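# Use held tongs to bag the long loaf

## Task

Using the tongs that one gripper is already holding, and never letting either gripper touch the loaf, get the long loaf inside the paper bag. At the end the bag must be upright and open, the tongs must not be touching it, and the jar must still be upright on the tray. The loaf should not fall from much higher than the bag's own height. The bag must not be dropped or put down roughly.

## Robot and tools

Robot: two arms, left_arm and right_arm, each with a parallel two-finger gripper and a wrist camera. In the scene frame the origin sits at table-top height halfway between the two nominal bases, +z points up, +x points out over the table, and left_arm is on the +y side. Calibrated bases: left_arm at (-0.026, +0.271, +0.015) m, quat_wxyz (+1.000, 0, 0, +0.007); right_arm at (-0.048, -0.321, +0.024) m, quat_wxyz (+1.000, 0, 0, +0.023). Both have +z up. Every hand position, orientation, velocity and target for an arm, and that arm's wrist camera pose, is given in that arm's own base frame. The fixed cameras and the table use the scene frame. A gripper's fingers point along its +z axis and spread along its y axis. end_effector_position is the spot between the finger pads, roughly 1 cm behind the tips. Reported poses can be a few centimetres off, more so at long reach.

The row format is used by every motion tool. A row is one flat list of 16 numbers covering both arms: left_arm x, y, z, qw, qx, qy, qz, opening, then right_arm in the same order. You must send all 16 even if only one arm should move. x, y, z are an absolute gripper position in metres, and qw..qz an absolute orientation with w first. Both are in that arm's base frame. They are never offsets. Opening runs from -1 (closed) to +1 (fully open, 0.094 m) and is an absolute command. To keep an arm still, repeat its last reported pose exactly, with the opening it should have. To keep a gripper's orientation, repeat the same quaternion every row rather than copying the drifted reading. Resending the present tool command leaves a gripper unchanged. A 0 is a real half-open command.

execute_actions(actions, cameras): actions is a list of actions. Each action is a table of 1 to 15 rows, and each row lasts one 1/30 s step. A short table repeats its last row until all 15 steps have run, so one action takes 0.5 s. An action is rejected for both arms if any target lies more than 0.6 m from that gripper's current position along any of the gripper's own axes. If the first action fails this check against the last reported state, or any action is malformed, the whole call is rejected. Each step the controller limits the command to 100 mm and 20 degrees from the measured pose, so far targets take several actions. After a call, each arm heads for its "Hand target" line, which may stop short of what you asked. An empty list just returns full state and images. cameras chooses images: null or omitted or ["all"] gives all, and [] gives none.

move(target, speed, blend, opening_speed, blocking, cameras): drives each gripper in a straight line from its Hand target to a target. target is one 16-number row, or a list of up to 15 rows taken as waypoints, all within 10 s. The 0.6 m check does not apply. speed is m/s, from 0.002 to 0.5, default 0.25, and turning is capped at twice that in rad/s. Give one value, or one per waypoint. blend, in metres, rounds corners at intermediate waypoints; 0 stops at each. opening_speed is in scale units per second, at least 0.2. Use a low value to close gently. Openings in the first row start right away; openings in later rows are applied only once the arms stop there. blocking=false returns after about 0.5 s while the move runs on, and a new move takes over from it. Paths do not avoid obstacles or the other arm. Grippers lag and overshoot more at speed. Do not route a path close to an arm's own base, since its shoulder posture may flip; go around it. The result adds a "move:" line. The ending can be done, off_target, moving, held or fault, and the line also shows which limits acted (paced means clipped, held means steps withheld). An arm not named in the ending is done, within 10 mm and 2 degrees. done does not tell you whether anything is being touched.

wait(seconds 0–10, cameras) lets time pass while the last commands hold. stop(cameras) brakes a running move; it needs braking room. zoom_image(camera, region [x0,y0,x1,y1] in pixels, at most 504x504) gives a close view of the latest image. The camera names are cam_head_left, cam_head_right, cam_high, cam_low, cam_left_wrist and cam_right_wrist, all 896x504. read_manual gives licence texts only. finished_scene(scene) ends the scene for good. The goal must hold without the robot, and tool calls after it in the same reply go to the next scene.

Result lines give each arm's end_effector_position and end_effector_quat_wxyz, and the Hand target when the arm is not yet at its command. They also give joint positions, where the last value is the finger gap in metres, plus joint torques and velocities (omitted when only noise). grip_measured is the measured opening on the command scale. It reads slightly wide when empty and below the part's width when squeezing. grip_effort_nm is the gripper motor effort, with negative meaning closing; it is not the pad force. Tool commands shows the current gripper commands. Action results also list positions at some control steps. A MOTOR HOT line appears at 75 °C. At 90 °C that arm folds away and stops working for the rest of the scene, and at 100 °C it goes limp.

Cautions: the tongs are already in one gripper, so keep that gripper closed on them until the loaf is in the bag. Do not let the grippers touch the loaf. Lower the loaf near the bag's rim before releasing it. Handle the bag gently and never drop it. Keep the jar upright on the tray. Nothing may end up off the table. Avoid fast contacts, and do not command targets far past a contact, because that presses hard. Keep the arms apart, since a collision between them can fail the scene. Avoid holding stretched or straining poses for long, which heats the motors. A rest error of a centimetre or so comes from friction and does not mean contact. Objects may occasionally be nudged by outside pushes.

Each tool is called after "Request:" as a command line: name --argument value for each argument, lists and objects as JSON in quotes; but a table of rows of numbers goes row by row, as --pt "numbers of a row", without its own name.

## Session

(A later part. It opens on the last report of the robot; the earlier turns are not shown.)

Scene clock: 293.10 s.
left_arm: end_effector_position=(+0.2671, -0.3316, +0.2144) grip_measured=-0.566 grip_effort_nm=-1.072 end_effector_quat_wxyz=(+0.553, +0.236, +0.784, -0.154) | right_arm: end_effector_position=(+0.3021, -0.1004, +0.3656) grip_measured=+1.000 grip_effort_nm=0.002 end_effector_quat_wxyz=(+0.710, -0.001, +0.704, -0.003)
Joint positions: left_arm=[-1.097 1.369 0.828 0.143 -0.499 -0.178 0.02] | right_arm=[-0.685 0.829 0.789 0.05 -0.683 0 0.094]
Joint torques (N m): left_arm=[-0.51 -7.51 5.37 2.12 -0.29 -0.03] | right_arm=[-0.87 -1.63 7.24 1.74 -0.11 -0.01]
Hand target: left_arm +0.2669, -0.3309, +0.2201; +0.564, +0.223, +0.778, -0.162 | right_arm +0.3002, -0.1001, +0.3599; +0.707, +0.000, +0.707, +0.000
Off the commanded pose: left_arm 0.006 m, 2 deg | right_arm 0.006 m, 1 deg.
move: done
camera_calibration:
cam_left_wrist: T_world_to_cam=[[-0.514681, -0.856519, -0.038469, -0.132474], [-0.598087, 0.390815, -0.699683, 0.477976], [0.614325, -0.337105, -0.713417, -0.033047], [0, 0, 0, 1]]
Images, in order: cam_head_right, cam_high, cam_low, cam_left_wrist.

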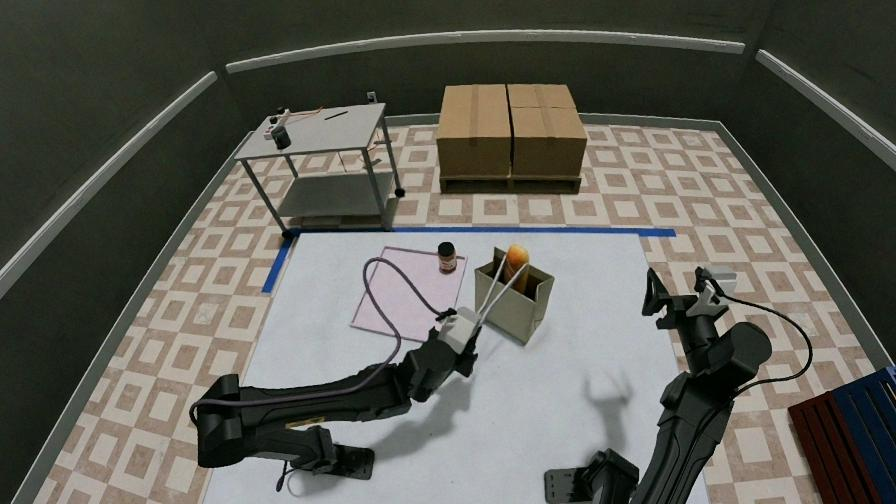

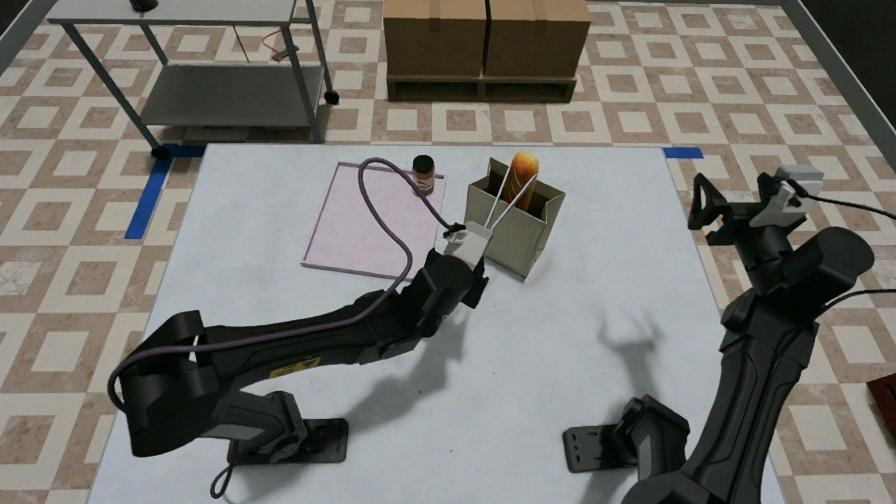

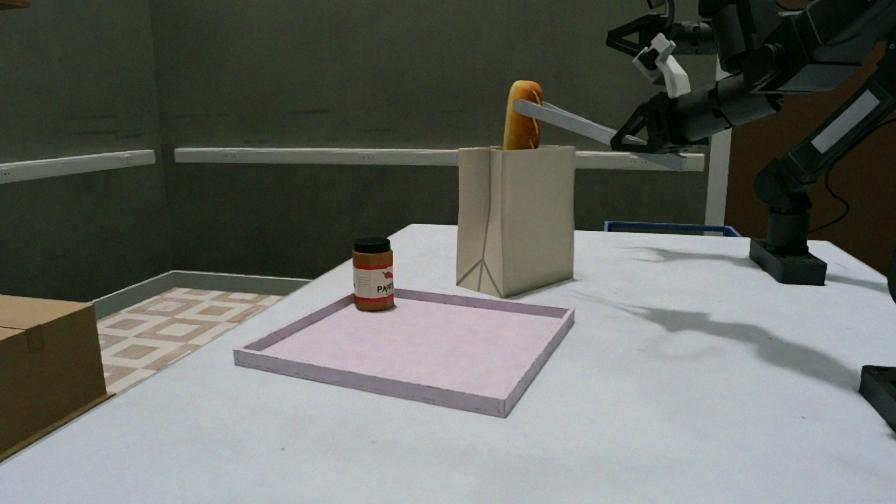

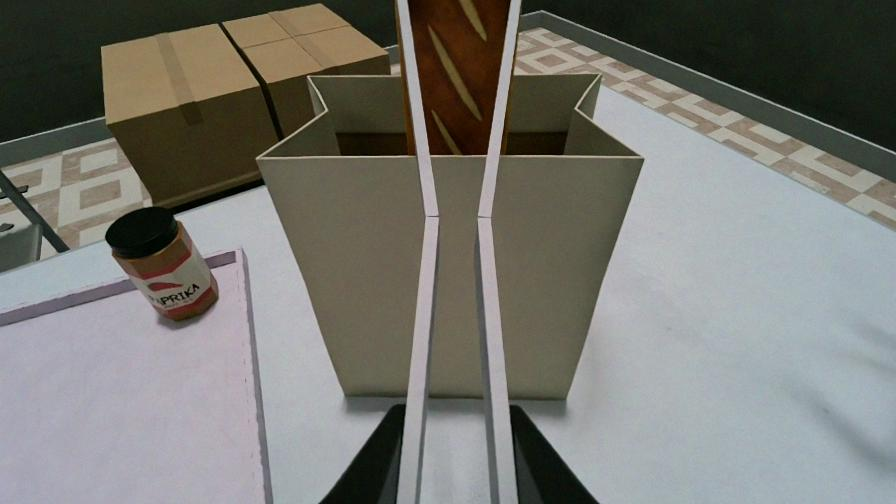

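Request:
move --target '[0.267, -0.331, 0.19, 0.5650,0.2230,0.7777,-0.1620, -0.65, 0.3, -0.1, 0.36, 0.707, 0, 0.707, 0, 1]' --speed 0.06 --cameras '["cam_low","cam_left_wrist"]'

Request:
zoom_image --camera "cam_low" --region '[400, 0, 700, 320]'

Scene clock: 300.87 s.
left_arm: end_effector_position=(+0.2666, -0.3302, +0.1921) grip_measured=-0.566 grip_effort_nm=-1.067 end_effector_quat_wxyz=(+0.559, +0.231, +0.780, -0.159) | right_arm: end_effector_position=(+0.3021, -0.1004, +0.3656) grip_measured=+1.000 grip_effort_nm=0.007 end_effector_quat_wxyz=(+0.710, -0.001, +0.704, -0.003)
Joint positions: left_arm=[-1.097 1.397 0.738 0.281 -0.5 -0.178 0.02] | right_arm=[-0.685 0.829 0.789 0.05 -0.683 0 0.094]
Joint torques (N m): left_arm=[-0.44 -5.39 5.33 2.13 -0.28 -0.06] | right_arm=[-0.85 -1.65 7.23 1.74 -0.11 -0.01]
Hand target: left_arm +0.2669, -0.3309, +0.1900; +0.564, +0.223, +0.778, -0.162 | right_arm +0.3002, -0.1001, +0.3599; +0.707, +0.000, +0.707, +0.000
Off the commanded pose: left_arm 0.002 m, 1 deg | right_arm 0.006 m, 1 deg.
move: done
camera_calibration:
cam_left_wrist: T_world_to_cam=[[-0.513457, -0.857646, -0.0283676, -0.134995], [-0.591828, 0.377867, -0.712008, 0.457885], [0.62137, -0.348797, -0.701598, -0.0561348], [0, 0, 0, 1]]
Images, in order: cam_low, cam_left_wrist.

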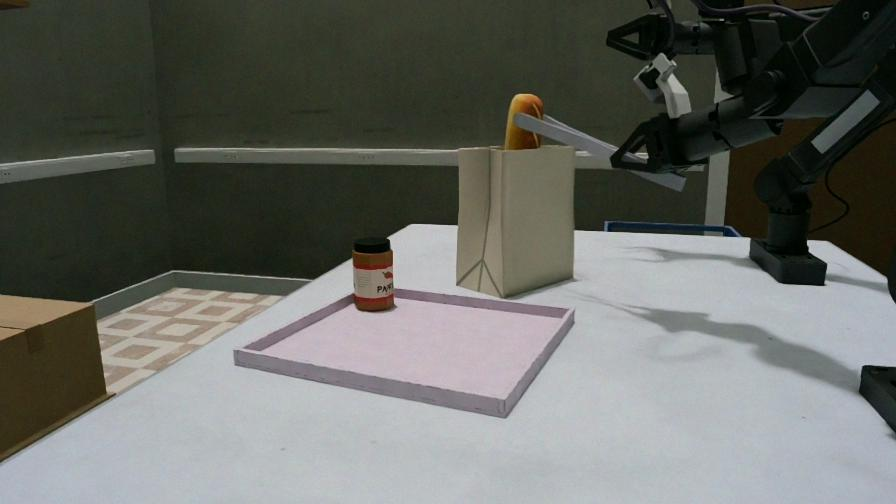

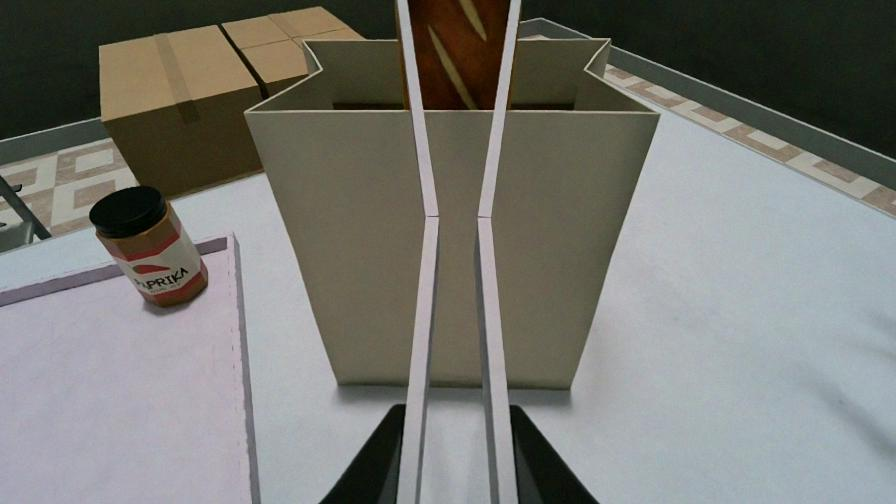

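Scaled by 1.575.

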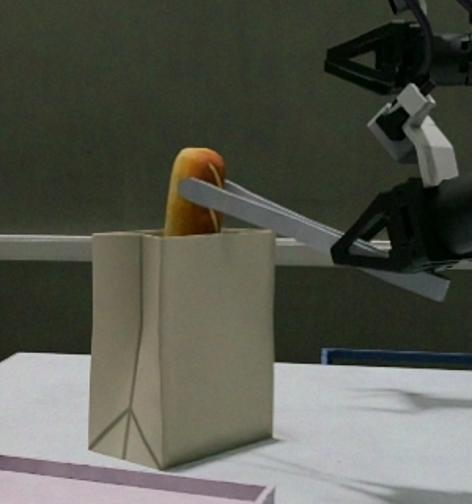

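Release slowly.

Request:
move --target '[0.267, -0.331, 0.19, 0.5650,0.2230,0.7777,-0.1620, -0.3, 0.3, -0.1, 0.36, 0.707, 0, 0.707, 0, 1]' --opening_speed 0.3

Request:
zoom_image --camera "cam_low" --region '[400, 0, 700, 320]'

Scene clock: 312.93 s.
left_arm: end_effector_position=(+0.2677, -0.3311, +0.1965) grip_measured=-0.301 grip_effort_nm=0.032 end_effector_quat_wxyz=(+0.565, +0.226, +0.776, -0.164) | right_arm: end_effector_position=(+0.3021, -0.1004, +0.3656) grip_measured=+1.000 grip_effort_nm=0.007 end_effector_quat_wxyz=(+0.710, -0.001, +0.704, -0.003)
Joint positions: left_arm=[-1.097 1.397 0.738 0.301 -0.503 -0.178 0.033] | right_arm=[-0.685 0.829 0.789 0.05 -0.683 0 0.094]
Joint torques (N m): left_arm=[-0.49 -5.67 5.08 1.95 -0.2 0.01] | right_arm=[-0.85 -1.65 7.24 1.73 -0.11 -0.01]
Hand target: left_arm +0.2669, -0.3309, +0.1901; +0.565, +0.223, +0.778, -0.162 | right_arm +0.3002, -0.1001, +0.3600; +0.707, +0.000, +0.707, +0.000
Off the commanded pose: left_arm 0.007 m, 0 deg | right_arm 0.006 m, 1 deg.
move: done
camera_calibration:
cam_left_wrist: T_world_to_cam=[[-0.510464, -0.859696, -0.0186973, -0.138526], [-0.585593, 0.363467, -0.72455, 0.458057], [0.629688, -0.358908, -0.688969, -0.0621496], [0, 0, 0, 1]]
cam_right_wrist: T_world_to_cam=[[-0.00710008, -0.9997, 0.0234432, -0.105466], [-0.418431, -0.0183226, -0.908064, 0.496438], [0.908221, -0.0162567, -0.418176, -0.0351749], [0, 0, 0, 1]]

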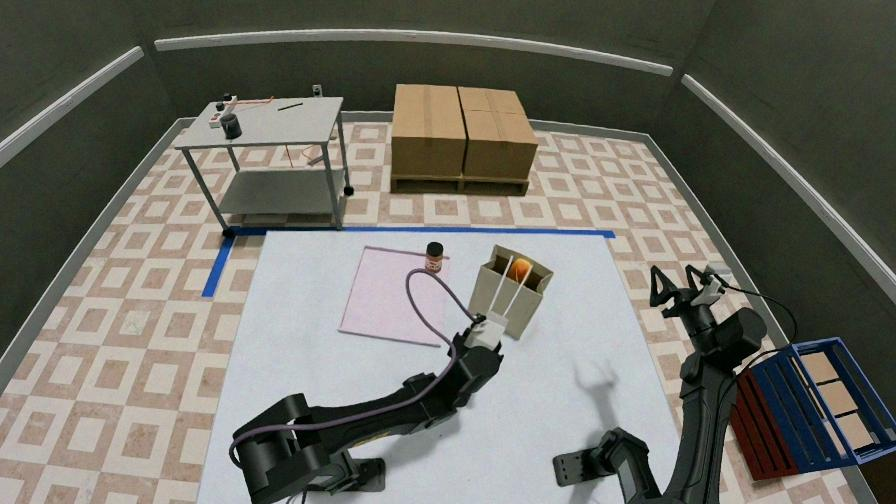

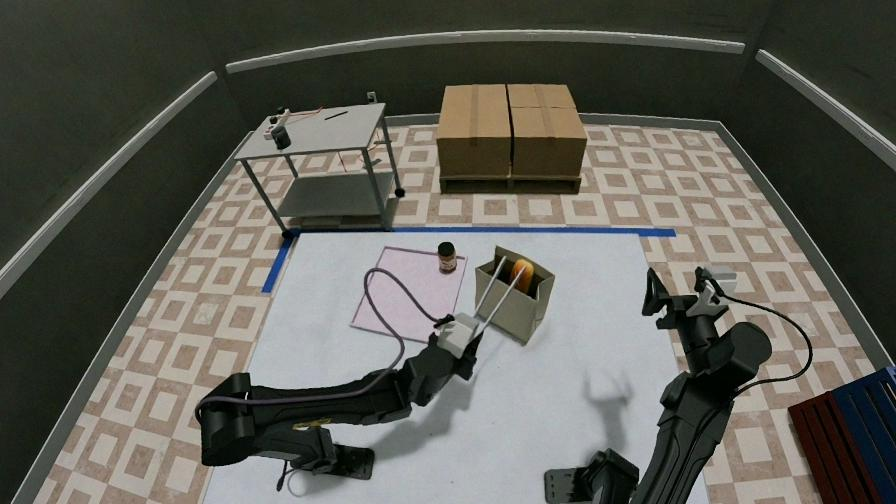

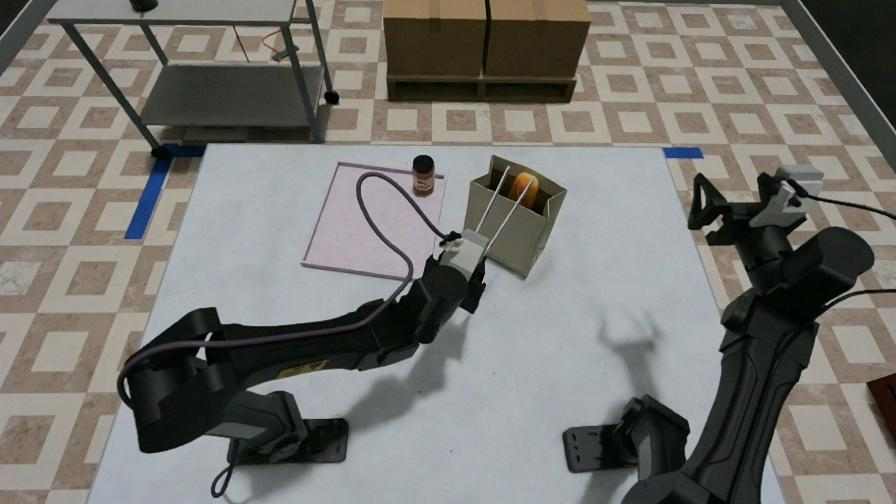

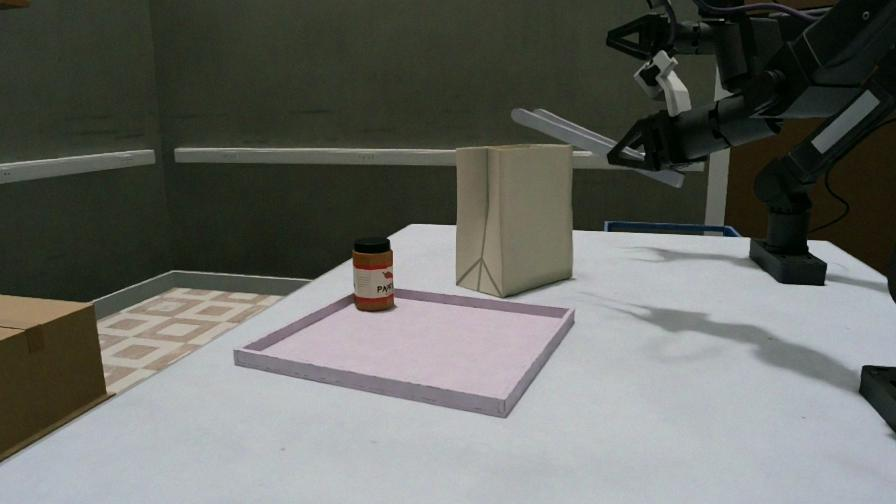

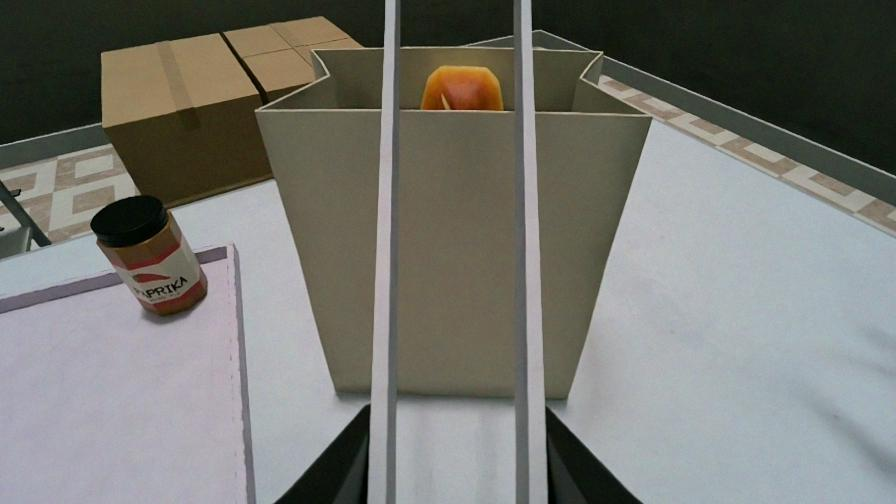

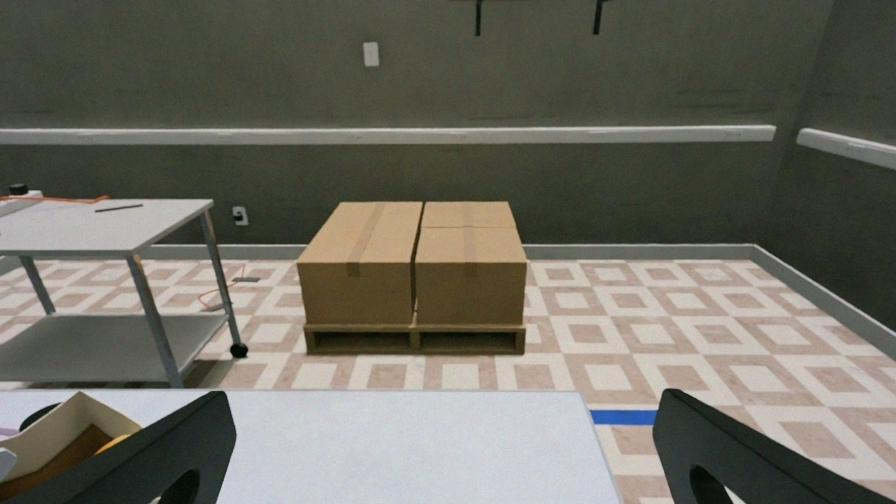

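Scaled by 1.575.

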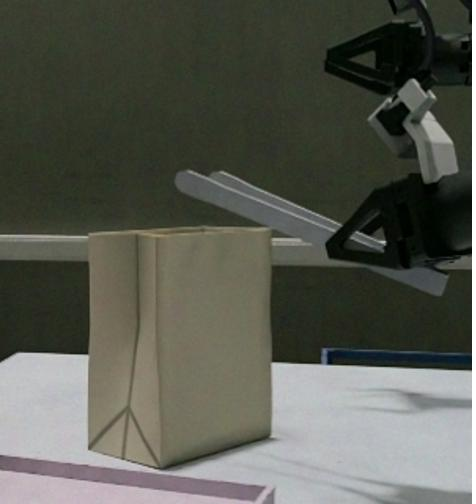

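Request:
move --pt "0.267 -0.331 0.235 0.5650 0.2230 0.7777 -0.1620 -0.3 0.3 -0.1 0.36 0.707 0 0.707 0 1" --pt "0.19 -0.22 0.26 0.5650 0.2230 0.7777 -0.1620 -0.3 0.3 -0.1 0.36 0.707 0 0.707 0 1" --speed 0.12 --blend 0.02 --cameras '["cam_high","cam_low"]'

Scene clock: 319.63 s.
left_arm: end_effector_position=(+0.1912, -0.2238, +0.2671) grip_measured=-0.301 grip_effort_nm=0.032 end_effector_quat_wxyz=(+0.568, +0.224, +0.774, -0.167) | right_arm: end_effector_position=(+0.3021, -0.1004, +0.3656) grip_measured=+1.000 grip_effort_nm=0.012 end_effector_quat_wxyz=(+0.710, -0.001, +0.704, -0.003)
Joint positions: left_arm=[-1.23 0.754 0.702 -0.327 -0.626 -0.234 0.033] | right_arm=[-0.685 0.829 0.789 0.05 -0.683 0 0.094]
Joint torques (N m): left_arm=[-0.36 -1.68 5.01 1.61 -0.28 -0.1] | right_arm=[-0.85 -1.65 7.23 1.73 -0.11 -0.01]
Hand target: left_arm +0.1902, -0.2202, +0.2601; +0.565, +0.223, +0.778, -0.162 | right_arm +0.3002, -0.1001, +0.3600; +0.707, +0.000, +0.707, +0.000
Off the commanded pose: left_arm 0.008 m, 1 deg | right_arm 0.006 m, 1 deg.
move: done
Images, in order: cam_high, cam_low.

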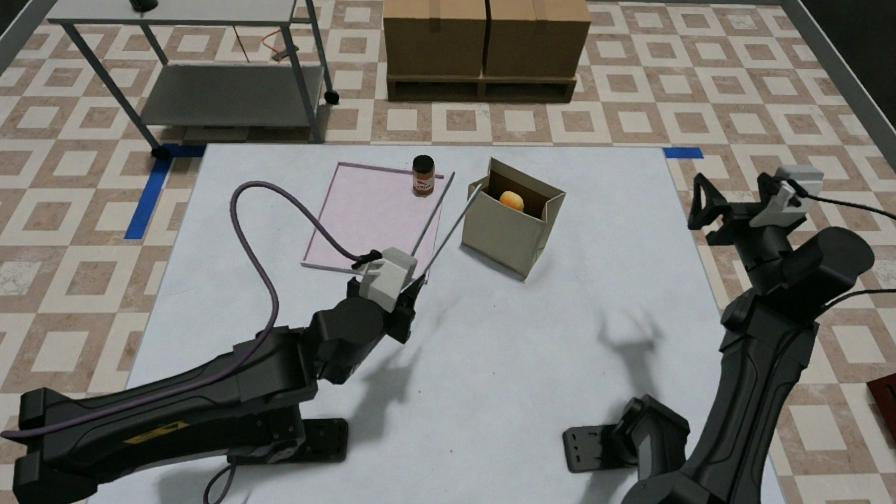

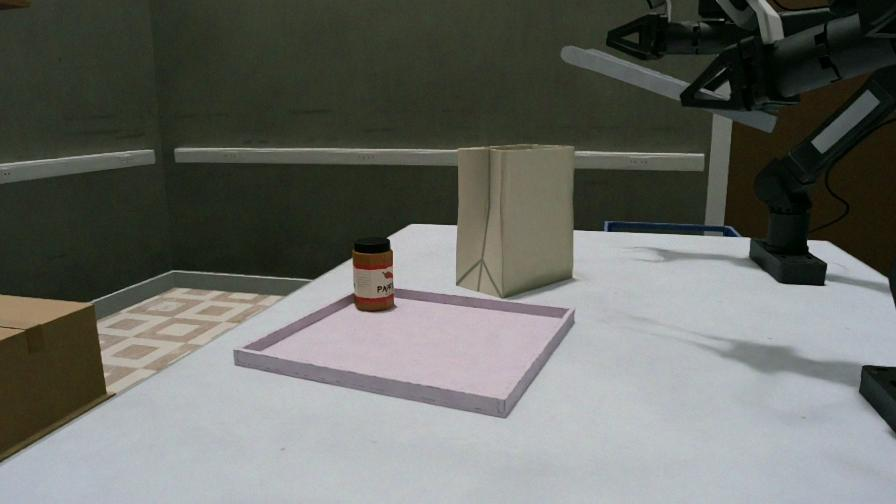

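Request:
finished_scene --scene 1

The scene is finished: the task was done.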